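## Task

Same job with lots 418 and 414: put one cardboard box of lot 418 and one of lot 414 on the desk with nothing overhanging its edge. Lot labels are on the shelf edge beneath each spot and may repeat. Every other cardboard box stays on its own shelf. Skip any lot the storeroom lacks. Keep the desk roughly in place. A fall or a tilted finish fails the task.

## Robot and tools

ROBOT. A simulated Hello Robot Stretch 3 with one arm. It has a two-wheel base (0.33 m long, 0.34 m wide, rounded rear) that can only drive straight or turn in place, pivoting at a point 0.05 m behind its front edge. A lift rides up a mast, and the arm telescopes out to the robot's right side. The base cannot slide sideways, so to move the gripper forward or back you drive the base. Folded and retracted, the wrist pokes about 0.06 m past the right side and turning sweeps a 0.28 m radius; an unfolded level wrist reaches beyond that.

FRAMES. Base frame: origin on the floor midway between the drive wheels, x forward, y left, z up, metres. hand_pose is reported in it, at the point where closed fingertips meet; with all wrist joints at zero that frame's x points up, y back toward the mast, z to the rear. Odometry frame: the base frame as it was at scene start. base_odometry counts wheel rotation only (slip counts as travel); heading in rad, left positive, range -3.142 to 3.142.

TOOL move. One action per call. Either give "base" and/or "joints" (plus optional "speeds", "pace", "contact_limits"), or give "servos": "reboot" by itself. No action at all just returns state, images and the scene number.
- base: an object with exactly one key. translate_m is a relative drive in metres, forward positive, -3 to 3. rotate_rad is a relative turn in radians, left positive, -6.4 to 6.4. Both are offsets from where the last reported state placed the base.
- joints: one object holding absolute targets by name (not offsets): lift_m 0 to 1.1 m; arm_m 0 to 0.52 m extension; wrist_yaw_rad -1.345 to 4.42 (0 = gripper in line with arm, positive swings toward the front, about 3.0 = folded over the base); wrist_pitch_rad -1.57 to 0.451 (0 level, negative tips fingers down); wrist_roll_rad -2.911 to 2.918 (0 = fingers side by side, level); gripper_m -0.089 to 0.179 (larger is wider; tip gap is about 0.007 less when nearly shut, 0.025 less when wide); head_pan_rad -3.953 to 1.73 (0 forward, positive left, -1.57 looks along the arm); head_tilt_rad -1.53 to 0.419 (negative down). Done tolerances: lift and arm ±0.004, yaw/roll ±0.02, pitch ±0.05, gripper ±0.004, head ±0.1.
- pace: "default" or "max". speeds: per-motion top speed, capped at the max value (translate 0.30 m/s, rotate 1.90 rad/s, lift 0.15 m/s, arm 0.40 m/s). Base is limited to 0.10 m/s and 0.63 rad/s unless lift_m < 0.30, arm_m < 0.03 and wrist_yaw_rad > 2.54.
- contact_limits: stops a motion when effort reaches a threshold. arm_m takes a percent 1-100 (trips at negative of it when retracting). lift_m takes {"down": n, "up": n}, percent of motor force beyond normal free motion; under about 12 may trip in free air; defaults are about 32-47 down, 21-36 up. translate_m and rotate_rad take a wheel-effort percent and have no contact stop otherwise. Each limit must sit in the same action as its own command.
- blocking: true or omitted returns after everything stops; false returns within about 0.5 s while motion continues. A later move overrides only the targets it names.
- cameras: list of "head_camera", "nav_camera", "wrist_camera" or "all"; [] for none.
An action lasts at most about 14 s before time_out. Unknown keys make a call invalid; out-of-range numbers get it refused, and a refusal or an unplanned stop cancels the remaining move/wait/finished_scene calls in that reply.

OTHER TOOLS. wait(seconds 0-10, cameras) lets time pass and returns state, ending early once running moves finish. stop(cameras) brakes all running motions; braked ones report "stopped" and hold. zoom_image(camera, region [x0,y0,x1,y1] in pixels, at most 504 square) enlarges part of that camera's latest image. finished_scene(scene) ends the current scene; call nothing after it in the same reply.

RESULTS. The "move" line reads "done" or the worst status. base_status/joint_status: done, moving, off_target (resting short, maybe still pushing), stopped, contact_stop (that joint goes slack), time_out, torque_fault (wrist or head servo off; send servos reboot). on_its_own lists things not commanded; "held at" is a target. motor_effort in percent, bracket = peak during the last action; positive wheel effort pushes forward; wrist pitch maxes near 45, roll near 72. lidar_m: 12 distances in 30° sectors, first straight ahead, counter-clockwise (4th left, 7th behind, 10th right), seen at 0.17 m height; "-" means nothing or too close. wrist_depth_mm and head_depth_mm: 7x7 grids of median depth. base_tilt in degrees, forward/right positive, offset up to about 4. turned_by_imu beats turned_by_wheels if they disagree by over 0.15. The head camera image is rotated (turn it clockwise a quarter to view upright); nav_camera turn counter-clockwise.

GRIPPING. Close to a value below the box width to grip; open to at least 0.05 over its width to release. Readings don't confirm a hold; check images and effort.

CAUTIONS. Fold or unfold the wrist only with lift 0.32-0.95, pitch -0.4, roll about 0; once folded, lift can go to 0.25. With yaw below -0.4 keep pitch at -0.5 or lower. Pushing on a rigid thing with the gripper above about 0.45 m, or driving while holding or hooking something fixed, can tip the robot; if base_tilt leans, back off. Wrist and head have no contact stop. Avoid dropping boxes from height, slamming into shelves or the desk, releasing moving objects and hard pushes. Loose objects may occasionally get nudged.

Each tool is called after "Emit:" as a command line: name --argument value for each argument, lists and objects as JSON in quotes; but a table of rows of numbers goes row by row, as --pt "numbers of a row", without its own name.

## Session

Emit:
move

Emit:
move --joints '{"head_pan_rad":1.57}' --cameras '["nav_camera"]'

Emit:
move --joints '{"head_pan_rad":-1.57}' --cameras '["nav_camera"]'

Emit:
move --joints '{"head_pan_rad":-3.14}' --cameras '["nav_camera"]'

Scene clock: 0.00 s.
base_odometry: x=+0.000 y=+0.000 heading=+0.000
turned_by_wheels: +0.000
turned_by_imu: +0.000
base_tilt: forward=-0.3 right=-1.3
lidar_m: 0.73 0.73 0.85 1.53 2.66 1.26 1.01 1.11 1.82 1.63 1.40 0.83
head_depth_mm: 802 792 784 776 768 761 757 / 774 765 758 751 744 737 730 / 748 740 734 728 721 715 708 / 724 715 710 705 699 694 687 / 702 695 689 684 679 672 667 / 681 673 667 664 658 652 648 / 661 655 652 644 640 634 631
base_status: not commanded
joint_positions: lift_m=+0.374 arm_m=+0.001 wrist_yaw_rad=+3.009 wrist_pitch_rad=-0.462 wrist_roll_rad=+0.000 gripper_m=+0.037 head_pan_rad=+0.000 head_tilt_rad=-0.003
joint_status: not commanded
measured_speeds: all 0
motor_effort: left_wheel=-0.4 right_wheel=+0.1 lift_m=+22.4 arm_m=-1.9 wrist_yaw_rad=-1.0 wrist_pitch_rad=+1.9 wrist_roll_rad=-0.1 gripper_m=+0.3 head_pan_rad=+1.2 head_tilt_rad=+6.7
hand_pose: x=+0.0076 y=+0.0712 z=+0.3774 quat_wxyz=(+0.207, +0.697, +0.116, +0.676) (m; base frame)
wrist_depth_mm: - 138 - - - 859 - / - 151 - - - 975 - / - 167 922 - - 937 - / 840 775 203 821 806 791 762 / 698 671 212 657 648 671 666 / 590 599 126 579 128 582 578 / 522 546 287 355 507 509 509
pictures: head_camera (sideways), nav_camera (sideways), wrist_camera
camera_calibration:
head_camera: T_world_to_cam=[[0.049258, -0.0462949, -0.997713, 1.31416], [0.0559933, 0.997482, -0.0435198, 0.0560066], [0.997215, -0.0537216, 0.0517262, -0.117899], [0, 0, 0, 1]] pos_world=[0.0497012, -0.00136013, 1.31969]
nav_camera: T_world_to_cam=[[-0.0233498, 0.0170467, 0.999582, -1.25828], [0.00969844, -0.999804, 0.017277, 0.0275711], [0.99968, 0.0100978, 0.0231799, -0.0831342], [0, 0, 0, 1]] pos_world=[0.0534596, 0.0498547, 1.25921]
wrist_camera: T_world_to_cam=[[0.994963, -0.0965217, -0.0270514, 0.016197], [-0.0806635, -0.610724, -0.787724, 0.37395], [0.0595115, 0.785938, -0.615434, 0.342021], [0, 0, 0, 1]] pos_world=[-0.00630544, -0.0388635, 0.505499]

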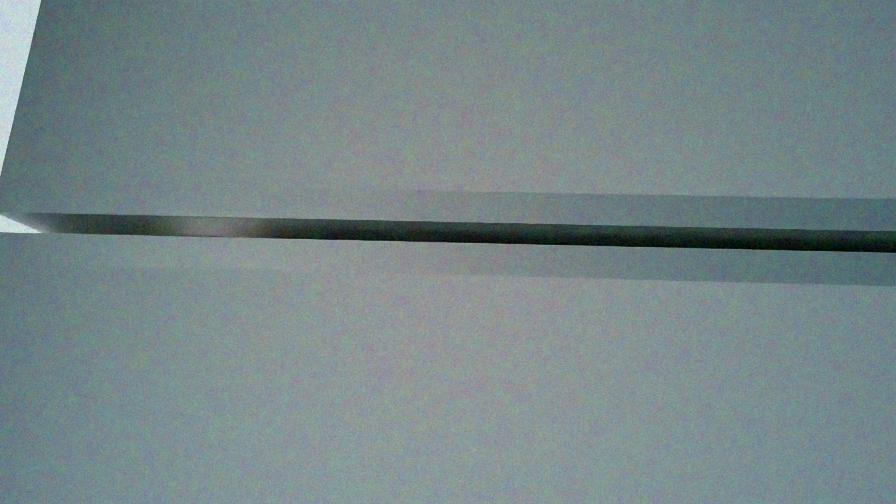

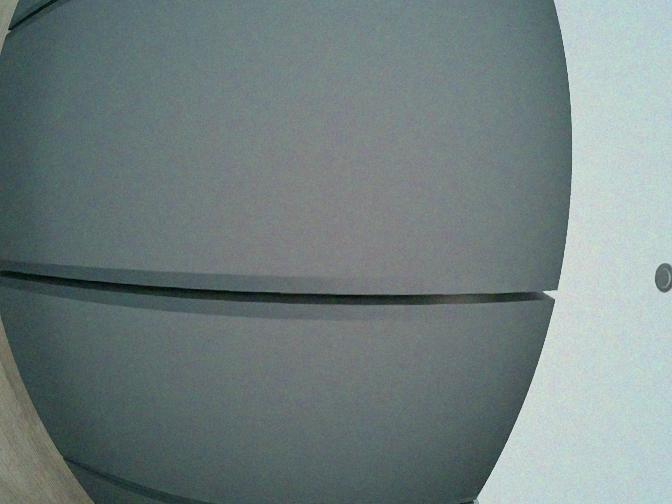

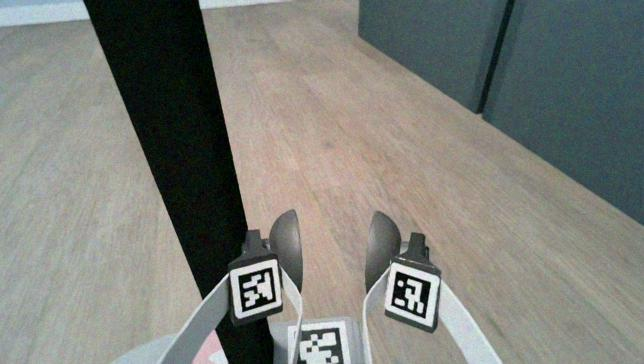

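Scene clock: 1.23 s.
move: done
base_odometry: x=+0.000 y=+0.000 heading=+0.000
turned_by_wheels: +0.000
turned_by_imu: +0.000
base_tilt: forward=-0.3 right=-1.2
lidar_m: 0.73 0.72 0.85 1.53 2.66 1.26 1.01 1.12 1.81 1.62 1.39 0.83
head_depth_mm: - 1970 1281 1258 1247 1235 1221 / - - 1595 1582 1556 1530 1515 / - - 2773 2742 2680 2689 2314 / - - 2685 2672 2625 2592 2324 / - - 2594 2592 2571 2537 2312 / - - 2554 2525 2482 2485 2287 / - - 2481 2469 2451 2408 2267
base_status: not commanded
joint_positions: lift_m=+0.374 arm_m=+0.001 wrist_yaw_rad=+3.009 wrist_pitch_rad=-0.462 wrist_roll_rad=+0.000 gripper_m=+0.037 head_pan_rad=+1.607 head_tilt_rad=+0.000
joint_status: all done
measured_speeds: all 0
motor_effort: left_wheel=-0.6(0.7) right_wheel=+0.3(1.1) lift_m=+23.5(23.8) arm_m=-3.6(3.8) wrist_yaw_rad=-1.0(1.1) wrist_pitch_rad=+1.9(2.1) wrist_roll_rad=-0.2(0.3) gripper_m=+0.0(0.8) head_pan_rad=-3.4(5.8) head_tilt_rad=+6.4(7.7)
hand_pose: x=+0.0076 y=+0.0712 z=+0.3774 quat_wxyz=(+0.207, +0.697, +0.116, +0.676) (m; base frame)
wrist_depth_mm: - 138 - - - 855 - / - 151 - - - 969 - / - 167 925 - - 947 - / 832 769 203 807 804 800 762 / 698 675 211 656 652 661 661 / 600 601 126 573 129 577 580 / 523 544 289 354 502 513 511
pictures: nav_camera (sideways)
camera_calibration:
nav_camera: T_world_to_cam=[[-0.0161075, -0.0265518, 0.999518, -1.25824], [0.998803, 0.0457579, 0.0173115, 0.0215315], [-0.0461954, 0.9986, 0.025783, -0.0801435], [0, 0, 0, 1]] pos_world=[-0.0454751, 0.0456375, 1.25933]

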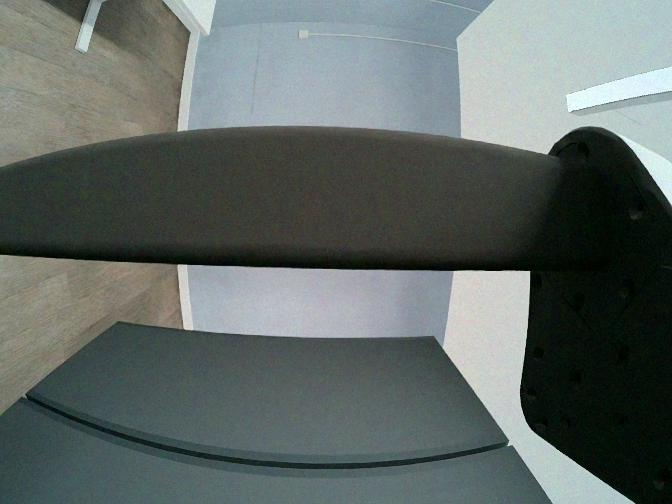

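Scene clock: 4.13 s.
move: done
base_odometry: x=+0.000 y=+0.000 heading=+0.000
turned_by_wheels: +0.000
turned_by_imu: +0.000
base_tilt: forward=-0.4 right=-1.4
lidar_m: 0.72 0.73 0.85 1.53 2.66 1.25 1.01 1.11 1.82 1.63 1.39 0.83
head_depth_mm: 1625 2311 1986 1883 1868 1848 1827 / 1623 2247 2174 2173 2124 2037 2008 / 1638 2188 2150 2152 2109 2100 2066 / 1640 2147 2098 2086 2044 2019 1980 / 1650 2066 1609 1599 1662 1604 1550 / 1659 2006 1956 1946 1911 1908 1627 / 1667 1961 1917 1909 1883 1870 1844
base_status: not commanded
joint_positions: lift_m=+0.374 arm_m=+0.001 wrist_yaw_rad=+3.009 wrist_pitch_rad=-0.462 wrist_roll_rad=+0.000 gripper_m=+0.037 head_pan_rad=-1.578 head_tilt_rad=+0.000
joint_status: all done
measured_speeds: translate_m=+0.000 rotate_rad=+0.000 lift_m=+0.000 arm_m=+0.000 wrist_yaw_rad=+0.000 wrist_pitch_rad=+0.000 wrist_roll_rad=+0.000 head_pan_rad=+0.024 head_tilt_rad=+0.000
motor_effort: left_wheel=+0.1(1.0) right_wheel=-0.2(1.2) lift_m=+23.5(24.0) arm_m=-6.7(7.2) wrist_yaw_rad=-0.1(2.1) wrist_pitch_rad=+1.9(2.0) wrist_roll_rad=+0.1(0.3) gripper_m=+0.8(0.9) head_pan_rad=+3.6(5.2) head_tilt_rad=+6.2(7.8)
hand_pose: x=+0.0076 y=+0.0712 z=+0.3774 quat_wxyz=(+0.207, +0.697, +0.116, +0.676) (m; base frame)
wrist_depth_mm: - 139 - - - 870 - / - 150 - - - 970 - / - 167 914 - - 936 - / 833 775 204 817 802 799 768 / 700 682 212 663 651 667 670 / 598 595 126 573 129 582 582 / 528 533 287 352 500 510 511
pictures: nav_camera (sideways)
camera_calibration:
nav_camera: T_world_to_cam=[[0.0172524, 0.0264242, 0.999502, -1.2584], [-0.999848, -0.00223962, 0.0173176, 0.0336857], [0.00269611, -0.999648, 0.0263816, -0.0811999], [0, 0, 0, 1]] pos_world=[0.0556099, -0.0478437, 1.25933]

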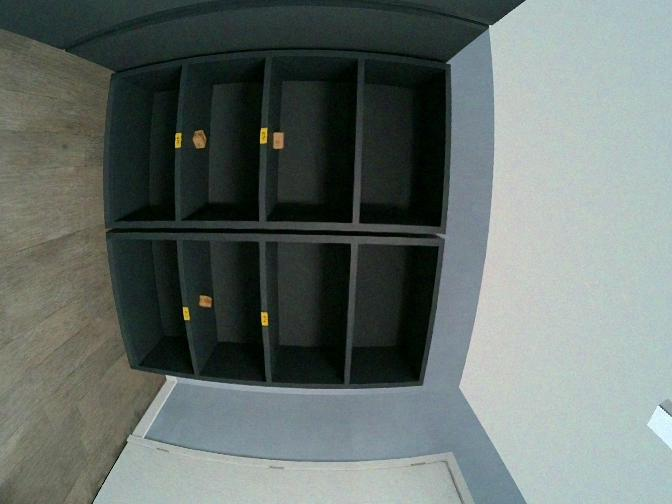

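Scene clock: 5.37 s.
move: done
base_odometry: x=+0.000 y=+0.000 heading=+0.000
turned_by_wheels: +0.000
turned_by_imu: +0.000
base_tilt: forward=-0.3 right=-1.2
lidar_m: 0.73 0.73 0.85 1.53 2.66 1.26 1.01 1.11 1.81 1.63 1.39 0.83
head_depth_mm: 1628 1805 1792 1769 1756 1724 1081 / 1628 1748 1728 1721 1697 1666 1075 / 1619 1687 1670 1651 1638 1603 1070 / 1615 1622 1604 1585 1577 1548 1067 / 1560 1571 1562 1539 1521 1491 1055 / 1520 1525 1500 1494 1471 1453 1059 / 1476 1460 1453 1441 1423 1409 1051
base_status: not commanded
joint_positions: lift_m=+0.374 arm_m=+0.001 wrist_yaw_rad=+3.009 wrist_pitch_rad=-0.462 wrist_roll_rad=+0.000 gripper_m=+0.037 head_pan_rad=-3.177 head_tilt_rad=+0.000
joint_status: all done
measured_speeds: all 0
motor_effort: left_wheel=-0.4(0.7) right_wheel=+0.7(1.1) lift_m=+23.2(23.7) arm_m=-8.2(8.4) wrist_yaw_rad=+0.0(1.6) wrist_pitch_rad=+1.8(2.1) wrist_roll_rad=+0.0(0.3) gripper_m=+0.7(1.1) head_pan_rad=+3.4(4.7) head_tilt_rad=+6.6(7.3)
hand_pose: x=+0.0076 y=+0.0712 z=+0.3774 quat_wxyz=(+0.207, +0.697, +0.116, +0.676) (m; base frame)
wrist_depth_mm: - 138 - - - 857 - / - 151 - - - 969 - / - 167 935 - - 949 - / 833 756 203 822 792 799 760 / 686 664 211 663 658 668 659 / 603 594 126 573 129 582 578 / 527 532 288 355 507 515 505
pictures: nav_camera (sideways)
camera_calibration:
nav_camera: T_world_to_cam=[[0.0259343, -0.0179829, 0.999502, -1.25845], [0.0255784, 0.999523, 0.0173196, 0.0275105], [-0.999336, 0.0251165, 0.0263819, -0.0750608], [0, 0, 0, 1]] pos_world=[-0.0430776, -0.0482426, 1.25933]

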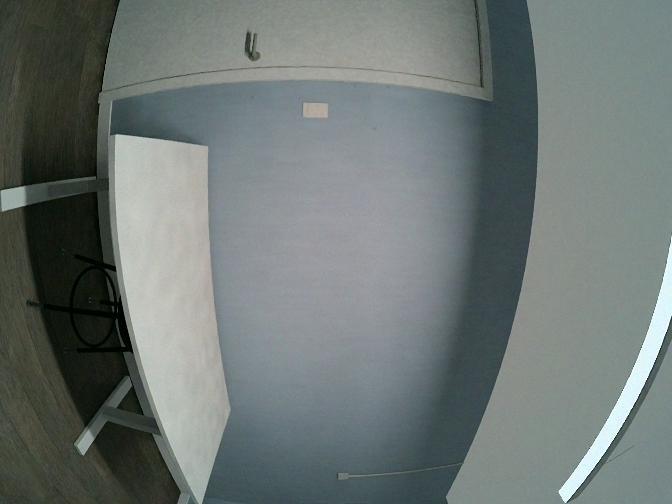

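Emit:
move --joints '{"head_pan_rad":-1.57,"head_tilt_rad":-0.2}' --cameras '["head_camera"]'

Scene clock: 12.70 s.
move: done
base_odometry: x=+0.000 y=+0.000 heading=+0.000
turned_by_wheels: +0.000
turned_by_imu: +0.000
base_tilt: forward=-0.4 right=-1.2
lidar_m: 0.72 0.73 0.85 1.53 2.66 1.26 1.01 1.11 1.82 1.63 1.39 0.83
head_depth_mm: 2113 1832 1866 1866 1965 2061 1750 / 2044 2034 2138 2191 2129 2129 1744 / 1990 2007 2077 2147 2190 2210 1728 / 1913 1946 2010 2071 2137 2103 1715 / 1876 1516 1553 1622 1761 1783 1713 / 1833 1865 1924 1967 1998 2065 1676 / 1766 1829 1847 1922 1954 1950 1637
base_status: not commanded
joint_positions: lift_m=+0.374 arm_m=+0.001 wrist_yaw_rad=+3.009 wrist_pitch_rad=-0.462 wrist_roll_rad=+0.000 gripper_m=+0.037 head_pan_rad=-1.562 head_tilt_rad=-0.200
joint_status: all done
measured_speeds: translate_m=+0.000 rotate_rad=+0.000 lift_m=+0.000 arm_m=+0.000 wrist_yaw_rad=+0.000 wrist_pitch_rad=+0.000 wrist_roll_rad=+0.000 head_pan_rad=-0.024 head_tilt_rad=+0.000
motor_effort: left_wheel=-0.5(0.7) right_wheel=+0.6(0.8) lift_m=+23.6(24.3) arm_m=-12.6(13.3) wrist_yaw_rad=+0.2(1.6) wrist_pitch_rad=+1.9(2.0) wrist_roll_rad=-0.1(0.3) gripper_m=+0.5(1.1) head_pan_rad=-3.0(6.5) head_tilt_rad=-2.8(6.4)
hand_pose: x=+0.0076 y=+0.0712 z=+0.3774 quat_wxyz=(+0.207, +0.697, +0.116, +0.676) (m; base frame)
wrist_depth_mm: - 138 - - - 861 - / - 150 - - - 975 - / - 167 941 - - 955 - / 840 763 204 803 801 782 760 / 697 666 212 657 657 667 667 / 603 596 126 574 129 579 571 / 526 542 288 354 503 513 510
pictures: head_camera (sideways)
camera_calibration:
head_camera: T_world_to_cam=[[-0.0476315, 0.146339, -0.988087, 1.30197], [0.997869, -0.0371975, -0.053612, 0.06339], [-0.0445999, -0.988535, -0.144255, 0.143545], [0, 0, 0, 1]] pos_world=[0.00516182, -0.046271, 1.31056]

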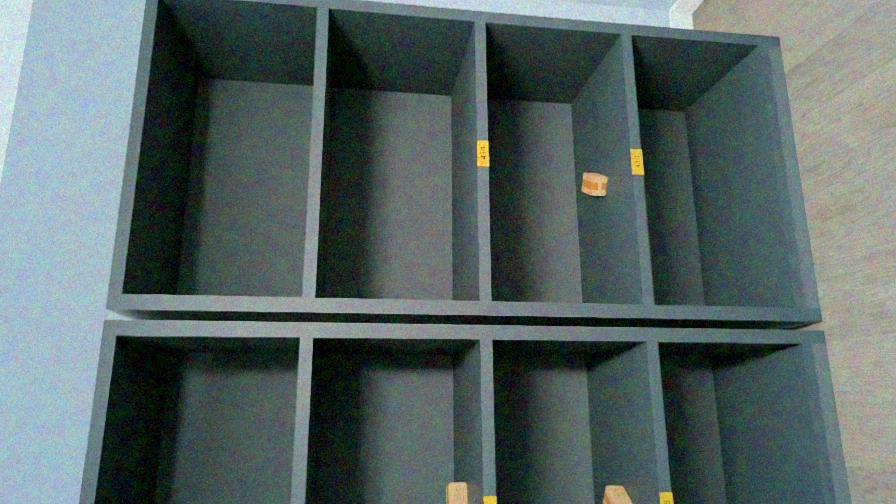

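Emit:
zoom_image --camera "head_camera" --region '[450, 120, 660, 220]'

Emit:
move --joints '{"head_pan_rad":-1.15}' --cameras '["head_camera"]'

Scaled by 2.400 from the camera's 896x504 image, which has a finer 1280x720 frame.

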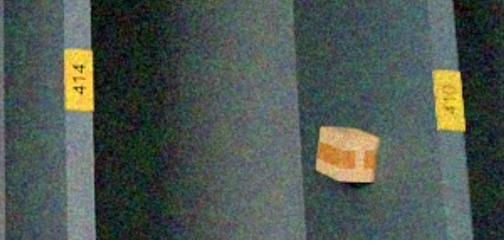

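Scene clock: 18.77 s.
move: done
base_odometry: x=+0.000 y=+0.000 heading=+0.000
turned_by_wheels: +0.000
turned_by_imu: +0.000
base_tilt: forward=-0.4 right=-1.3
lidar_m: 0.72 0.72 0.85 1.53 2.66 1.26 1.01 1.11 1.81 1.63 1.40 0.82
head_depth_mm: 1813 1448 1492 1570 1804 1941 1645 / 1825 1877 1916 1965 1928 1689 1671 / 1866 1900 1955 1995 2059 2105 1706 / 1891 1924 1995 2060 2081 2099 1726 / 1949 1918 2022 2059 2020 2085 1720 / 1954 1598 1649 1692 1733 1799 1711 / 1972 1334 1367 1397 1433 1462 1496
base_status: not commanded
joint_positions: lift_m=+0.374 arm_m=+0.001 wrist_yaw_rad=+3.009 wrist_pitch_rad=-0.462 wrist_roll_rad=+0.000 gripper_m=+0.037 head_pan_rad=-1.144 head_tilt_rad=-0.200
joint_status: all done
measured_speeds: all 0
motor_effort: left_wheel=-0.6(0.7) right_wheel=+0.6(1.3) lift_m=+23.7(24.3) arm_m=-12.8(13.6) wrist_yaw_rad=+0.0(1.7) wrist_pitch_rad=+2.0(2.1) wrist_roll_rad=-0.3(0.3) gripper_m=+0.6(0.8) head_pan_rad=+2.2(5.3) head_tilt_rad=-2.1(3.4)
hand_pose: x=+0.0076 y=+0.0712 z=+0.3774 quat_wxyz=(+0.207, +0.697, +0.116, +0.676) (m; base frame)
wrist_depth_mm: - 138 - - - 854 - / - 150 - - - 983 - / - 167 932 - - 956 - / 836 774 203 822 806 790 761 / 703 672 211 661 655 671 667 / 595 597 126 569 129 577 573 / 529 538 287 352 500 509 509
pictures: head_camera (sideways)
camera_calibration:
head_camera: T_world_to_cam=[[-0.102982, 0.114625, -0.988057, 1.30227], [0.927169, 0.370785, -0.053621, 0.0637319], [0.36021, -0.921618, -0.144461, 0.141409], [0, 0, 0, 1]] pos_world=[0.0240836, -0.0425792, 1.31056]

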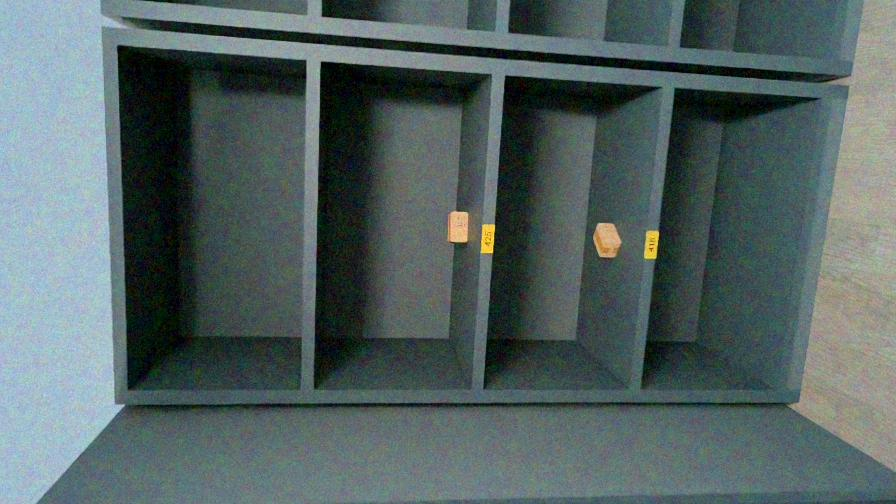

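Emit:
zoom_image --camera "head_camera" --region '[590, 210, 670, 270]'

Emit:
zoom_image --camera "head_camera" --region '[440, 200, 510, 260]'

Scaled by 6.300 from the camera's 896x504 image, which has a finer 1280x720 frame.

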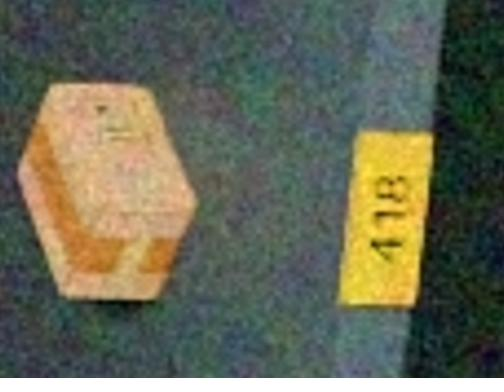

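Scaled by 7.200 from the camera's 896x504 image, which has a finer 1280x720 frame.

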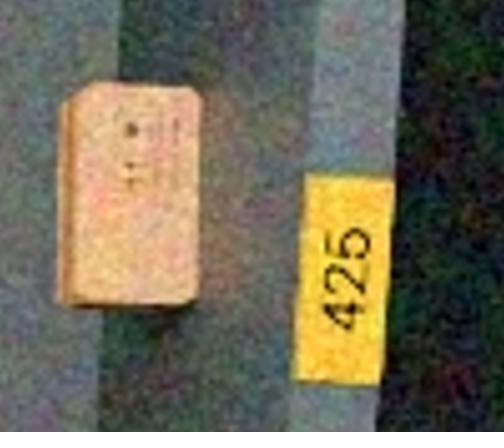

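Emit:
move --base '{"rotate_rad":-1.39}' --joints '{"head_pan_rad":0}' --cameras '["head_camera","nav_camera"]'

Scene clock: 71.57 s.
move: done
base_odometry: x=+0.000 y=+0.000 heading=-1.390
turned_by_wheels: -1.390
turned_by_imu: -1.367
base_tilt: forward=-0.2 right=-1.2
lidar_m: 1.62 1.08 0.76 0.73 0.75 0.99 2.66 1.64 1.01 1.11 1.60 1.96
head_depth_mm: 1905 1941 2015 2039 2091 2131 1748 / 1875 1928 1985 2032 2092 2120 1740 / 1862 1570 1564 1851 1902 2013 1726 / 1867 1904 1951 1990 1886 1893 1715 / 1843 1892 1940 1982 2030 2066 1716 / 1832 1899 1934 1961 2035 2073 1702 / 1825 1869 1917 1970 2008 2055 1691
base_status: done
joint_positions: lift_m=+0.374 arm_m=+0.001 wrist_yaw_rad=+3.009 wrist_pitch_rad=-0.462 wrist_roll_rad=+0.000 gripper_m=+0.037 head_pan_rad=+0.001 head_tilt_rad=-0.200
joint_status: all done
measured_speeds: all 0
motor_effort: left_wheel=+7.7(11.8) right_wheel=-10.1(13.4) lift_m=+24.1(24.9) arm_m=-12.3(13.5) wrist_yaw_rad=-0.5(2.1) wrist_pitch_rad=+1.8(2.1) wrist_roll_rad=+0.1(0.3) gripper_m=+0.5(1.0) head_pan_rad=-3.0(4.8) head_tilt_rad=-1.6(3.1)
hand_pose: x=+0.0076 y=+0.0712 z=+0.3774 quat_wxyz=(+0.207, +0.697, +0.116, +0.676) (m; base frame)
wrist_depth_mm: - 139 - - - - - / - 151 161 - - - - / - 167 175 - 905 893 928 / 807 774 204 802 803 800 783 / 701 673 211 663 662 667 669 / 599 598 126 575 128 580 581 / 524 539 290 353 502 511 507
pictures: head_camera (sideways), nav_camera (sideways)
camera_calibration:
head_camera: T_world_to_cam=[[-0.146937, -0.0464375, -0.988055, 1.30253], [0.0453828, 0.997529, -0.0536318, 0.0691701], [0.988104, -0.0527212, -0.144466, 0.137614], [0, 0, 0, 1]] pos_world=[0.052274, -0.00125771, 1.31056]
nav_camera: T_world_to_cam=[[0.172815, 0.0172718, 0.984803, -1.23991], [0.0140144, -0.999788, 0.0150753, 0.0304822], [0.984855, 0.0111962, -0.17302, 0.17237], [0, 0, 0, 1]] pos_world=[0.0440879, 0.0499613, 1.25043]

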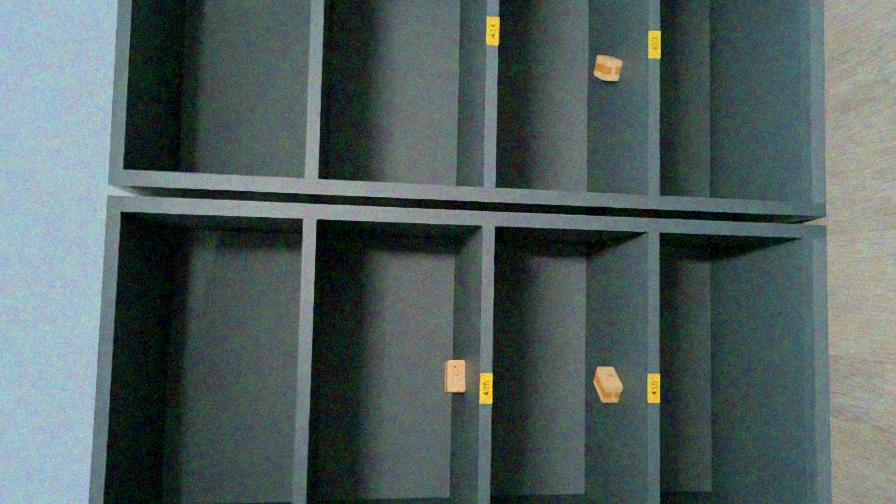

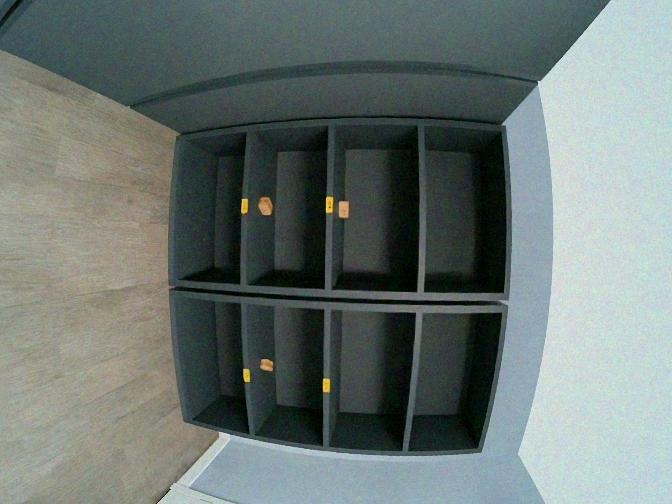

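Emit:
move --base '{"translate_m":0.8}' --joints '{"head_tilt_rad":-0.6,"head_pan_rad":0.2}' --pace "max" --cameras '["head_camera"]'

Scene clock: 90.03 s.
move: done
base_odometry: x=+0.144 y=-0.787 heading=-1.389
turned_by_wheels: +0.000
turned_by_imu: +0.000
base_tilt: forward=-0.2 right=-1.2
lidar_m: 0.84 1.07 0.79 0.76 0.78 1.03 3.42 1.51 1.32 1.51 1.36 1.33
head_depth_mm: 927 805 797 863 1023 1405 1245 / 1022 1113 913 1234 1057 1180 1244 / 1034 1132 966 1358 1136 1395 1235 / 1051 1151 952 1380 1171 1384 1230 / 1069 1165 1008 1400 1167 1384 1217 / 1089 1187 998 1413 1197 1370 1216 / 1100 1204 990 1355 1452 1368 1211
base_status: done
joint_positions: lift_m=+0.374 arm_m=+0.001 wrist_yaw_rad=+3.009 wrist_pitch_rad=-0.462 wrist_roll_rad=+0.000 gripper_m=+0.037 head_pan_rad=+0.200 head_tilt_rad=-0.600
joint_status: all done
measured_speeds: all 0
motor_effort: left_wheel=+7.7(12.2) right_wheel=+0.4(10.7) lift_m=+24.9(25.4) arm_m=-9.8(12.2) wrist_yaw_rad=-0.5(1.9) wrist_pitch_rad=+1.8(2.1) wrist_roll_rad=-0.1(0.4) gripper_m=+0.5(1.1) head_pan_rad=+3.0(5.3) head_tilt_rad=+2.3(5.6)
hand_pose: x=+0.0076 y=+0.0712 z=+0.3774 quat_wxyz=(+0.207, +0.697, +0.116, +0.676) (m; base frame)
wrist_depth_mm: - 138 - - 792 - - / - 151 161 - 853 - - / 811 167 176 - 904 917 934 / 844 773 204 792 804 804 786 / 697 682 212 663 648 681 667 / 603 594 126 573 128 579 572 / 535 536 288 353 503 509 508
pictures: head_camera (sideways)
camera_calibration:
head_camera: T_world_to_cam=[[-0.500049, -0.148634, -0.853147, 1.12855], [-0.176751, 0.98194, -0.0674742, 0.0885355], [0.847768, 0.117054, -0.517289, 0.623674], [0, 0, 0, 1]] pos_world=[0.0512468, 0.00780016, 1.29141]

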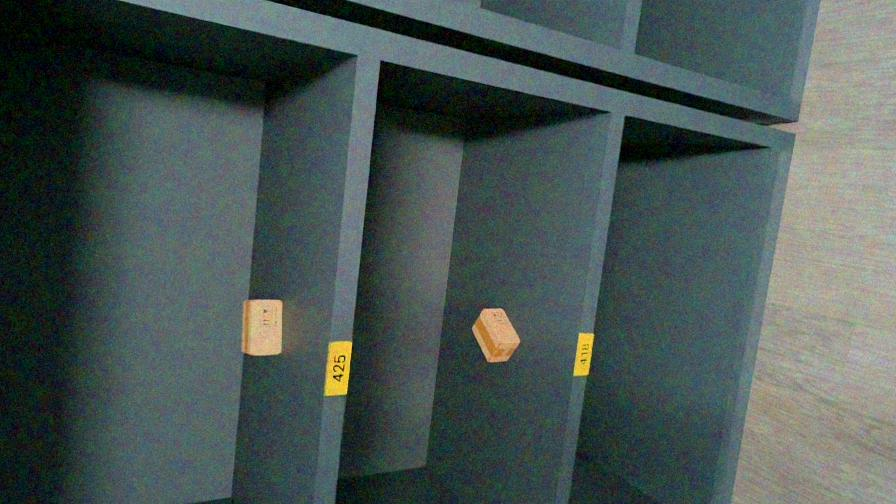

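Emit:
zoom_image --camera "head_camera" --region '[440, 290, 620, 390]'

Scaled by 2.800 from the camera's 896x504 image, which has a finer 1280x720 frame.

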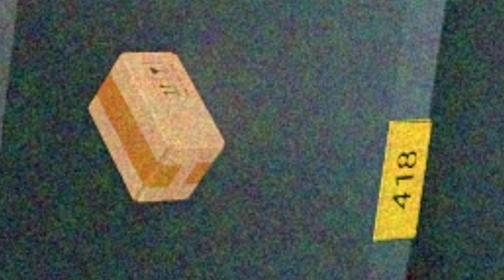

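Emit:
move --base '{"rotate_rad":1.59}' --joints '{"lift_m":0.75,"head_pan_rad":-1.57,"wrist_pitch_rad":-0.5}' --pace "max"

Emit:
move --joints '{"wrist_yaw_rad":-0.69,"wrist_pitch_rad":-0.75,"gripper_m":0.16}' --cameras '["head_camera"]'

Scene clock: 130.93 s.
move: done
base_odometry: x=+0.144 y=-0.787 heading=+0.200
turned_by_wheels: +1.590
turned_by_imu: +1.565
base_tilt: forward=-0.3 right=-1.1
lidar_m: 0.76 0.78 1.04 3.43 1.88 1.32 1.51 1.36 1.33 0.84 1.08 0.79
head_depth_mm: 1043 1167 1005 1413 1199 1410 1249 / 678 748 849 1355 1192 1395 1240 / 912 892 842 972 1066 1320 1237 / 1047 1147 954 1389 1170 1346 1228 / 1043 1144 940 1379 1163 1380 1220 / 1037 1141 930 1361 1158 1372 1218 / 1032 1121 969 1345 1149 1367 1205
base_status: done
joint_positions: lift_m=+0.750 arm_m=+0.001 wrist_yaw_rad=+3.009 wrist_pitch_rad=-0.513 wrist_roll_rad=+0.000 gripper_m=+0.037 head_pan_rad=-1.571 head_tilt_rad=-0.600
joint_status: all done
measured_speeds: all 0
motor_effort: left_wheel=-7.9(12.6) right_wheel=+8.4(12.5) lift_m=+30.6(33.8) arm_m=-12.5(13.4) wrist_yaw_rad=-0.4(1.8) wrist_pitch_rad=+1.9(4.3) wrist_roll_rad=+0.1(0.3) gripper_m=+0.5(0.9) head_pan_rad=+3.7(4.8) head_tilt_rad=+0.6(2.7)
hand_pose: x=+0.0067 y=+0.0641 z=+0.7420 quat_wxyz=(+0.225, +0.694, +0.134, +0.671) (m; base frame)
wrist_depth_mm: - 141 - - - - - / - 155 - - - - - / - 176 210 - - - 837 / - - 207 - - - 966 / - - 223 - - - - / - - 126 969 129 956 950 / 894 885 321 865 855 879 849
pictures: none

Scene clock: 133.80 s.
move: done
base_odometry: x=+0.144 y=-0.787 heading=+0.200
turned_by_wheels: +0.000
turned_by_imu: +0.000
base_tilt: forward=-0.4 right=-1.1
lidar_m: 0.76 0.78 1.03 3.42 1.88 1.32 1.51 1.36 1.34 0.84 1.08 0.79
head_depth_mm: 1050 1167 1004 1409 1204 1408 1246 / 677 750 847 1358 1186 1403 1242 / 921 902 842 971 1071 1317 1235 / 1045 1146 954 1391 1169 1355 1225 / 1041 1145 943 1378 1162 1372 1222 / 1038 1143 925 1359 1151 1367 1217 / 1030 1120 974 1349 1150 1355 1215
base_status: not commanded
joint_positions: lift_m=+0.750 arm_m=+0.001 wrist_yaw_rad=-0.687 wrist_pitch_rad=-0.757 wrist_roll_rad=+0.000 gripper_m=+0.160 head_pan_rad=-1.570 head_tilt_rad=-0.600
joint_status: all done
measured_speeds: all 0
motor_effort: left_wheel=-7.9(8.6) right_wheel=+7.8(8.9) lift_m=+24.3(30.6) arm_m=-10.6(13.1) wrist_yaw_rad=-4.4(6.2) wrist_pitch_rad=+1.0(3.3) wrist_roll_rad=-0.2(0.3) gripper_m=+0.6(82.2) head_pan_rad=+3.1(4.1) head_tilt_rad=-0.4(1.0)
hand_pose: x=-0.1291 y=-0.2766 z=+0.6951 quat_wxyz=(+0.531, +0.025, -0.706, -0.468) (m; base frame)
wrist_depth_mm: - 555 - - - - - / - 802 - - - - - / - - - - - - - / - - - - - - - / - 147 933 932 920 921 893 / - 127 846 864 841 135 824 / 116 780 774 779 765 763 113
pictures: head_camera (sideways)
camera_calibration:
head_camera: T_world_to_cam=[[-0.0467149, 0.519588, -0.853139, 1.1258], [0.9975, -0.0210644, -0.0674485, 0.0813094], [-0.0530162, -0.854157, -0.517305, 0.629146], [0, 0, 0, 1]] pos_world=[0.0048406, -0.0458508, 1.29141]

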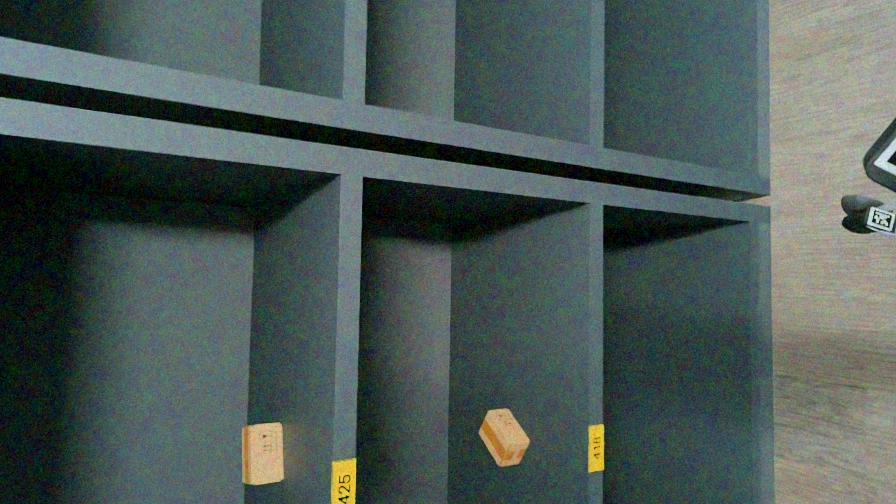

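Emit:
move --base '{"rotate_rad":-0.7}' --joints '{"lift_m":0.68}'

Emit:
move --base '{"translate_m":0.54}'

Emit:
move --base '{"rotate_rad":0.7}' --cameras '["head_camera","wrist_camera"]'

Scene clock: 158.43 s.
move: done
base_odometry: x=+0.144 y=-0.787 heading=-0.499
turned_by_wheels: -0.700
turned_by_imu: -0.689
base_tilt: forward=-0.2 right=-1.2
lidar_m: 0.85 0.76 0.76 0.91 1.71 2.28 1.32 1.51 1.51 1.36 0.84 1.27
head_depth_mm: 1433 1519 1635 1763 1808 1501 1248 / 1133 1581 1779 1960 1866 1491 1237 / 1202 1294 1400 1532 1728 1481 1232 / 1328 1399 1568 1521 1735 1476 1226 / 1298 1380 1539 1439 1661 1436 1224 / 1198 1293 1095 1431 1542 1376 1212 / 1114 1201 988 1363 1147 1290 1218
base_status: done
joint_positions: lift_m=+0.680 arm_m=+0.001 wrist_yaw_rad=-0.687 wrist_pitch_rad=-0.758 wrist_roll_rad=+0.000 gripper_m=+0.160 head_pan_rad=-1.570 head_tilt_rad=-0.600
joint_status: all done
measured_speeds: all 0
motor_effort: left_wheel=+7.8(12.6) right_wheel=-10.5(13.4) lift_m=+24.8(26.5) arm_m=-10.3(10.3) wrist_yaw_rad=-2.5(4.5) wrist_pitch_rad=+1.2(1.2) wrist_roll_rad=-0.2(0.3) gripper_m=+0.7(1.2) head_pan_rad=+3.0(4.4) head_tilt_rad=-2.8(2.8)
hand_pose: x=-0.1290 y=-0.2764 z=+0.6250 quat_wxyz=(+0.530, +0.025, -0.706, -0.468) (m; base frame)
wrist_depth_mm: - - - - - - - / - - - - - - - / - - - - - - - / - 966 948 935 934 922 915 / - 850 876 849 849 853 824 / - 127 777 775 775 135 764 / 116 710 731 721 720 693 112
pictures: none

Scene clock: 164.97 s.
move: done
base_odometry: x=+0.618 y=-1.045 heading=-0.499
turned_by_wheels: +0.000
turned_by_imu: +0.000
base_tilt: forward=-0.4 right=-1.2
lidar_m: 0.40 0.36 0.36 0.43 0.80 2.79 1.85 1.91 1.55 0.72 0.92 0.55
head_depth_mm: 1348 1453 1096 1503 1713 1497 1247 / 600 690 853 1415 1239 1442 1245 / 594 645 714 807 947 1292 1230 / 660 718 773 854 980 1073 1180 / 740 816 841 678 1076 912 1154 / 831 913 859 605 1071 858 1116 / 797 861 849 571 1064 857 768
base_status: done
joint_positions: lift_m=+0.680 arm_m=+0.001 wrist_yaw_rad=-0.687 wrist_pitch_rad=-0.758 wrist_roll_rad=+0.000 gripper_m=+0.160 head_pan_rad=-1.570 head_tilt_rad=-0.600
joint_status: not commanded
measured_speeds: all 0
motor_effort: left_wheel=+6.3(11.6) right_wheel=+3.0(8.8) lift_m=+30.6(31.6) arm_m=-12.3(13.4) wrist_yaw_rad=-2.9(4.5) wrist_pitch_rad=+1.1(1.2) wrist_roll_rad=+0.0(0.4) gripper_m=+0.4(1.2) head_pan_rad=+2.7(3.7) head_tilt_rad=-4.7(5.1)
hand_pose: x=-0.1290 y=-0.2764 z=+0.6250 quat_wxyz=(+0.530, +0.025, -0.706, -0.468) (m; base frame)
wrist_depth_mm: - - - - - - - / - 578 - - - - - / - - - - - - - / - - 929 928 937 919 911 / - 145 859 865 840 848 841 / - 127 785 777 776 136 754 / 112 127 718 719 722 688 112
pictures: none

Scene clock: 167.20 s.
move: done
base_odometry: x=+0.618 y=-1.045 heading=+0.200
turned_by_wheels: +0.700
turned_by_imu: +0.689
base_tilt: forward=-0.2 right=-1.1
lidar_m: 0.36 0.37 0.49 1.23 2.04 1.86 1.90 0.72 0.75 0.92 0.53 0.37
head_depth_mm: 755 830 881 604 1071 888 1124 / 753 827 878 597 1060 881 1118 / 750 823 873 592 1059 871 1086 / 744 818 870 586 1051 871 1080 / 744 815 865 580 1042 862 1080 / 740 813 862 574 1038 860 1074 / 736 808 838 570 966 857 887
base_status: done
joint_positions: lift_m=+0.680 arm_m=+0.001 wrist_yaw_rad=-0.687 wrist_pitch_rad=-0.758 wrist_roll_rad=+0.000 gripper_m=+0.160 head_pan_rad=-1.570 head_tilt_rad=-0.600
joint_status: not commanded
measured_speeds: all 0
motor_effort: left_wheel=-8.7(12.1) right_wheel=+9.7(12.9) lift_m=+30.5(31.4) arm_m=-12.4(13.3) wrist_yaw_rad=-2.4(4.2) wrist_pitch_rad=+1.2(1.2) wrist_roll_rad=-0.1(0.3) gripper_m=+0.5(1.2) head_pan_rad=+2.7(3.6) head_tilt_rad=-5.6(6.1)
hand_pose: x=-0.1290 y=-0.2764 z=+0.6250 quat_wxyz=(+0.530, +0.026, -0.706, -0.468) (m; base frame)
wrist_depth_mm: 360 399 - - - - - / 375 - - - - - - / - 328 - 945 750 - - / 307 312 - - 889 929 905 / 292 145 - - 844 859 837 / - 125 - 760 775 135 761 / 112 - 716 727 703 693 112
pictures: head_camera (sideways), wrist_camera
camera_calibration:
head_camera: T_world_to_cam=[[-0.0467963, 0.520082, -0.852833, 1.12534], [0.997502, -0.0208958, -0.0674774, 0.0813476], [-0.0529144, -0.853861, -0.517805, 0.629755], [0, 0, 0, 1]] pos_world=[0.00484064, -0.0458483, 1.29131]
wrist_camera: T_world_to_cam=[[-0.788644, 0.613783, -0.036195, 0.0971025], [0.519523, 0.633732, -0.573131, 0.632889], [-0.32884, -0.470801, -0.818664, 0.505227], [0, 0, 0, 1]] pos_world=[-0.0860818, -0.222821, 0.779854]

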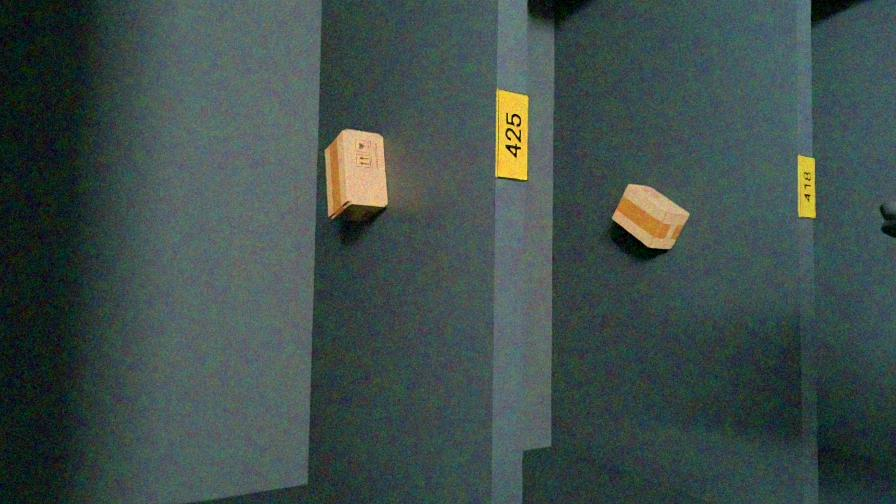

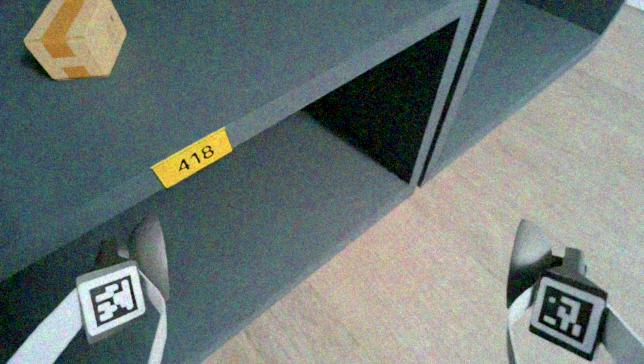

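Emit:
move --joints '{"wrist_yaw_rad":-0.6,"arm_m":0.38}' --cameras '["head_camera","wrist_camera"]'

Scene clock: 182.90 s.
move: done
base_odometry: x=+0.618 y=-1.045 heading=+0.200
turned_by_wheels: +0.000
turned_by_imu: +0.000
base_tilt: forward=-0.4 right=-1.2
lidar_m: 0.36 0.37 0.49 1.23 2.03 1.86 1.90 0.72 0.75 0.92 0.53 0.37
head_depth_mm: 755 829 880 603 1076 885 1119 / 752 822 879 596 1063 489 386 / 746 823 874 592 600 830 1085 / 745 820 866 585 616 843 1083 / 740 815 864 578 1044 862 1076 / 739 811 856 573 1036 859 1071 / 737 809 834 570 967 853 883
base_status: not commanded
joint_positions: lift_m=+0.680 arm_m=+0.380 wrist_yaw_rad=-0.603 wrist_pitch_rad=-0.759 wrist_roll_rad=+0.000 gripper_m=+0.160 head_pan_rad=-1.570 head_tilt_rad=-0.600
joint_status: all done
measured_speeds: all 0
motor_effort: left_wheel=-8.3(8.9) right_wheel=+8.8(10.2) lift_m=+30.0(30.6) arm_m=+13.7(14.7) wrist_yaw_rad=+1.7(5.1) wrist_pitch_rad=+1.2(1.3) wrist_roll_rad=+0.3(0.3) gripper_m=+0.4(1.2) head_pan_rad=+1.9(3.0) head_tilt_rad=-5.4(5.9)
hand_pose: x=-0.1176 y=-0.6644 z=+0.6249 quat_wxyz=(+0.550, +0.055, -0.705, -0.445) (m; base frame)
wrist_depth_mm: 264 296 329 - - - - / 288 320 371 - - - - / 314 332 321 324 320 320 321 / 305 305 300 297 295 292 288 / 276 273 263 263 267 263 262 / 249 127 200 237 245 140 240 / 115 225 185 219 225 220 112
pictures: head_camera (sideways), wrist_camera
camera_calibration:
head_camera: T_world_to_cam=[[-0.0467963, 0.520082, -0.852833, 1.12534], [0.997502, -0.0208958, -0.0674774, 0.0813476], [-0.0529144, -0.853861, -0.517805, 0.629755], [0, 0, 0, 1]] pos_world=[0.00484064, -0.0458483, 1.29131]
wrist_camera: T_world_to_cam=[[-0.83751, 0.545219, -0.0362289, 0.293008], [0.464406, 0.675301, -0.572971, 0.893815], [-0.287929, -0.496694, -0.818775, 0.314016], [0, 0, 0, 1]] pos_world=[-0.0792821, -0.607377, 0.779854]

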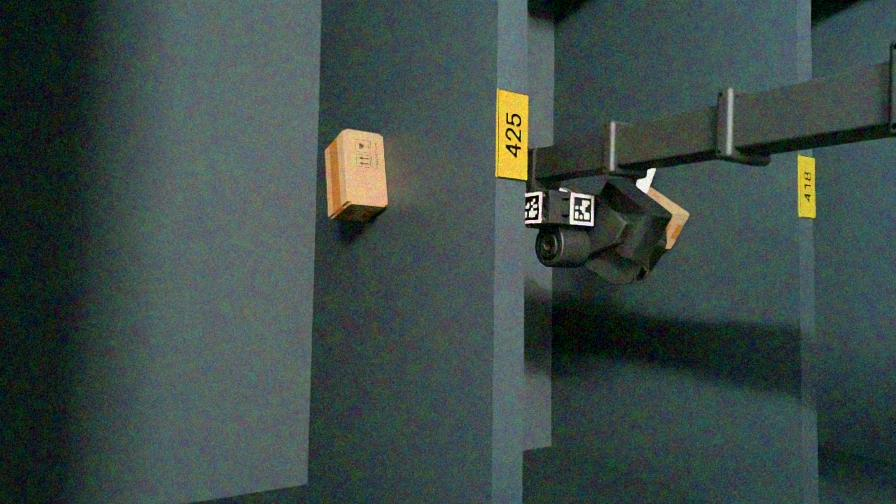

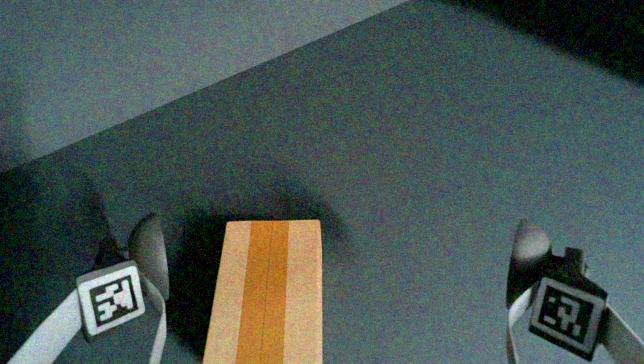

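Emit:
move --base '{"translate_m":0.037}' --joints '{"arm_m":0.403,"gripper_m":0.12}'

Emit:
move --joints '{"lift_m":0.635}' --cameras '["wrist_camera"]'

Scene clock: 195.20 s.
move: done
base_odometry: x=+0.655 y=-1.038 heading=+0.200
turned_by_wheels: +0.000
turned_by_imu: +0.000
base_tilt: forward=-0.4 right=-1.2
lidar_m: 0.32 0.33 0.44 1.10 2.89 1.88 1.94 0.75 0.80 0.92 0.47 0.34
head_depth_mm: 754 826 877 604 1073 887 1120 / 750 823 875 597 1066 503 385 / 747 821 871 591 607 847 1089 / 743 817 866 584 630 867 1073 / 740 812 862 579 1040 862 1071 / 737 810 856 574 1033 857 1067 / 728 788 781 569 857 810 813
base_status: done
joint_positions: lift_m=+0.680 arm_m=+0.403 wrist_yaw_rad=-0.603 wrist_pitch_rad=-0.759 wrist_roll_rad=+0.000 gripper_m=+0.120 head_pan_rad=-1.570 head_tilt_rad=-0.600
joint_status: all done
measured_speeds: all 0
motor_effort: left_wheel=+2.3(6.9) right_wheel=+9.8(12.6) lift_m=+30.0(30.2) arm_m=+13.6(15.1) wrist_yaw_rad=+2.3(3.0) wrist_pitch_rad=+1.2(1.3) wrist_roll_rad=+0.1(0.3) gripper_m=+0.3(79.8) head_pan_rad=+1.7(2.2) head_tilt_rad=-4.3(5.3)
hand_pose: x=-0.1176 y=-0.6874 z=+0.6249 quat_wxyz=(+0.550, +0.055, -0.705, -0.445) (m; base frame)
wrist_depth_mm: 244 274 317 - - - 410 / 266 302 339 - - - - / 292 325 326 324 321 320 319 / 300 303 299 296 292 292 289 / 277 274 268 215 266 265 263 / 253 126 243 196 236 126 241 / - 223 228 180 217 216 218
pictures: none

Scene clock: 196.43 s.
move: done
base_odometry: x=+0.655 y=-1.038 heading=+0.200
turned_by_wheels: +0.000
turned_by_imu: +0.000
base_tilt: forward=-0.2 right=-1.2
lidar_m: 0.32 0.33 0.44 1.11 2.88 1.89 1.94 0.75 0.80 0.92 0.47 0.34
head_depth_mm: 753 828 882 602 1073 885 1116 / 749 824 871 596 1067 858 435 / 747 822 869 590 643 668 784 / 745 816 868 587 659 824 1082 / 741 814 865 579 1041 863 1077 / 738 811 858 575 1034 860 1071 / 728 788 779 569 861 813 815
base_status: not commanded
joint_positions: lift_m=+0.635 arm_m=+0.403 wrist_yaw_rad=-0.603 wrist_pitch_rad=-0.759 wrist_roll_rad=+0.000 gripper_m=+0.120 head_pan_rad=-1.570 head_tilt_rad=-0.600
joint_status: all done
measured_speeds: all 0
motor_effort: left_wheel=+2.3(2.4) right_wheel=+9.6(10.3) lift_m=+23.0(28.7) arm_m=+13.3(13.9) wrist_yaw_rad=+1.6(3.2) wrist_pitch_rad=+1.2(1.3) wrist_roll_rad=-0.2(0.6) gripper_m=+0.5(0.7) head_pan_rad=+1.3(2.2) head_tilt_rad=-4.6(5.8)
hand_pose: x=-0.1176 y=-0.6874 z=+0.5799 quat_wxyz=(+0.550, +0.055, -0.705, -0.445) (m; base frame)
wrist_depth_mm: 244 273 316 350 - - 328 / 267 298 310 310 303 300 295 / 276 279 274 272 268 265 263 / 251 247 245 182 239 238 236 / 225 227 217 165 209 215 215 / 206 123 198 150 153 126 196 / - 182 186 139 142 177 180
pictures: wrist_camera
camera_calibration:
wrist_camera: T_world_to_cam=[[-0.837614, 0.545057, -0.0362614, 0.303831], [0.464284, 0.675366, -0.572993, 0.883611], [-0.287824, -0.496783, -0.818758, 0.265687], [0, 0, 0, 1]] pos_world=[-0.0792821, -0.630377, 0.734854]

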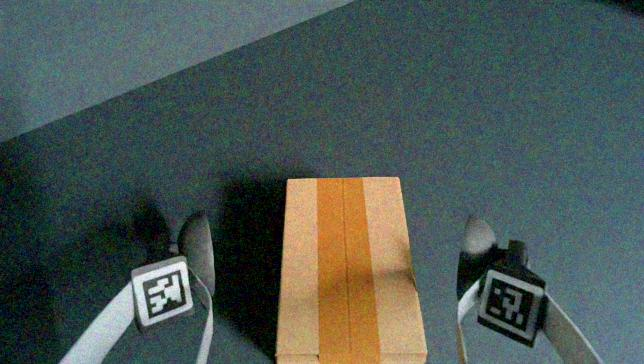

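Emit:
move --joints '{"lift_m":0.607}'

Emit:
move --joints '{"gripper_m":0.02}'

Emit:
move --joints '{"lift_m":0.68}' --cameras '["wrist_camera"]'

Scene clock: 203.87 s.
move: done
base_odometry: x=+0.655 y=-1.038 heading=+0.200
turned_by_wheels: +0.000
turned_by_imu: +0.000
base_tilt: forward=-0.4 right=-1.2
lidar_m: 0.32 0.33 0.44 1.10 2.89 1.88 1.94 0.75 0.80 0.92 0.47 0.34
head_depth_mm: 753 830 880 603 1073 886 1121 / 750 828 875 597 1062 881 480 / 747 820 873 591 684 650 781 / 742 816 865 583 684 802 1078 / 741 817 866 578 1039 862 1076 / 739 810 860 573 1036 861 1073 / 728 786 782 569 857 812 815
base_status: not commanded
joint_positions: lift_m=+0.607 arm_m=+0.403 wrist_yaw_rad=-0.603 wrist_pitch_rad=-0.759 wrist_roll_rad=+0.000 gripper_m=+0.120 head_pan_rad=-1.570 head_tilt_rad=-0.600
joint_status: all done
measured_speeds: all 0
motor_effort: left_wheel=+2.2(2.8) right_wheel=+10.4(10.4) lift_m=+22.9(25.6) arm_m=+11.8(12.7) wrist_yaw_rad=+1.6(3.0) wrist_pitch_rad=+1.3(1.3) wrist_roll_rad=+0.0(0.3) gripper_m=+0.3(1.1) head_pan_rad=+1.1(2.2) head_tilt_rad=-4.2(5.1)
hand_pose: x=-0.1176 y=-0.6874 z=+0.5519 quat_wxyz=(+0.550, +0.055, -0.705, -0.445) (m; base frame)
wrist_depth_mm: 244 273 300 305 299 295 289 / 261 271 269 264 260 259 256 / 241 239 235 233 231 228 227 / 214 212 210 147 153 204 203 / 193 193 187 133 138 185 184 / 179 126 168 124 123 126 169 / - 156 158 114 114 152 153
pictures: none

Scene clock: 205.40 s.
move: done
base_odometry: x=+0.655 y=-1.038 heading=+0.200
turned_by_wheels: +0.000
turned_by_imu: +0.000
base_tilt: forward=-0.3 right=-1.1
lidar_m: 0.32 0.33 0.44 1.10 2.89 1.89 1.94 0.75 0.79 0.92 0.47 0.34
head_depth_mm: 751 830 877 604 1076 884 1121 / 749 823 874 598 1066 879 480 / 747 823 870 591 682 646 785 / 745 818 867 586 684 802 1078 / 741 816 861 581 1042 864 1070 / 739 812 863 574 1034 860 1075 / 727 788 781 570 860 812 811
base_status: not commanded
joint_positions: lift_m=+0.607 arm_m=+0.403 wrist_yaw_rad=-0.603 wrist_pitch_rad=-0.758 wrist_roll_rad=+0.000 gripper_m=+0.021 head_pan_rad=-1.570 head_tilt_rad=-0.600
joint_status: all done
measured_speeds: all 0
motor_effort: left_wheel=+1.8(2.6) right_wheel=+9.3(10.0) lift_m=+22.9(23.8) arm_m=+11.8(12.6) wrist_yaw_rad=+2.0(3.5) wrist_pitch_rad=+1.1(1.2) wrist_roll_rad=+0.1(0.3) gripper_m=-24.4(96.3) head_pan_rad=+1.0(2.1) head_tilt_rad=-3.8(5.4)
hand_pose: x=-0.1177 y=-0.6875 z=+0.5520 quat_wxyz=(+0.550, +0.055, -0.705, -0.445) (m; base frame)
wrist_depth_mm: 245 274 302 305 301 298 294 / 261 271 268 265 262 260 256 / 242 240 236 235 231 230 226 / 215 214 212 148 202 205 203 / 194 193 149 133 139 187 186 / 178 176 128 124 124 170 170 / 166 157 147 116 122 152 156
pictures: none

Scene clock: 206.90 s.
move: done
base_odometry: x=+0.655 y=-1.038 heading=+0.200
turned_by_wheels: +0.000
turned_by_imu: +0.000
base_tilt: forward=-0.2 right=-1.1
lidar_m: 0.32 0.33 0.44 1.10 2.88 1.89 1.94 0.75 0.80 0.91 0.47 0.34
head_depth_mm: 753 828 879 603 1072 886 1120 / 749 826 875 598 1063 504 386 / 746 821 872 590 608 845 1083 / 746 815 865 585 629 869 1083 / 742 814 863 578 1042 861 1075 / 738 812 860 575 1033 859 1069 / 727 785 781 568 861 811 815
base_status: not commanded
joint_positions: lift_m=+0.680 arm_m=+0.403 wrist_yaw_rad=-0.602 wrist_pitch_rad=-0.765 wrist_roll_rad=+0.000 gripper_m=+0.024 head_pan_rad=-1.570 head_tilt_rad=-0.600
joint_status: all done
measured_speeds: all 0
motor_effort: left_wheel=+1.2(2.4) right_wheel=+9.1(10.1) lift_m=+31.9(34.0) arm_m=-1.1(12.0) wrist_yaw_rad=+0.8(3.2) wrist_pitch_rad=+2.2(2.8) wrist_roll_rad=+0.0(0.3) gripper_m=-10.1(24.5) head_pan_rad=+1.3(1.7) head_tilt_rad=-4.4(5.0)
hand_pose: x=-0.1168 y=-0.6865 z=+0.6239 quat_wxyz=(+0.548, +0.058, -0.704, -0.447) (m; base frame)
wrist_depth_mm: 245 274 317 - - - - / 268 302 342 - - - - / 293 322 323 321 318 321 319 / 298 299 299 175 292 290 286 / 273 274 156 153 156 263 260 / 251 253 129 135 130 240 239 / 234 102 223 119 127 216 221
pictures: wrist_camera
camera_calibration:
wrist_camera: T_world_to_cam=[[-0.837896, 0.54462, -0.036316, 0.305298], [0.465692, 0.67859, -0.56802, 0.907167], [-0.284712, -0.492854, -0.822213, 0.307559], [0, 0, 0, 1]] pos_world=[-0.079087, -0.630284, 0.779256]

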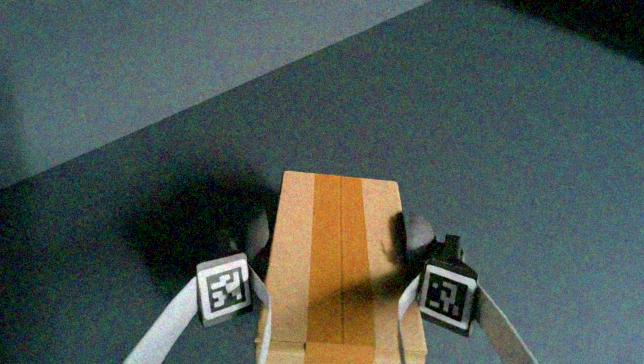

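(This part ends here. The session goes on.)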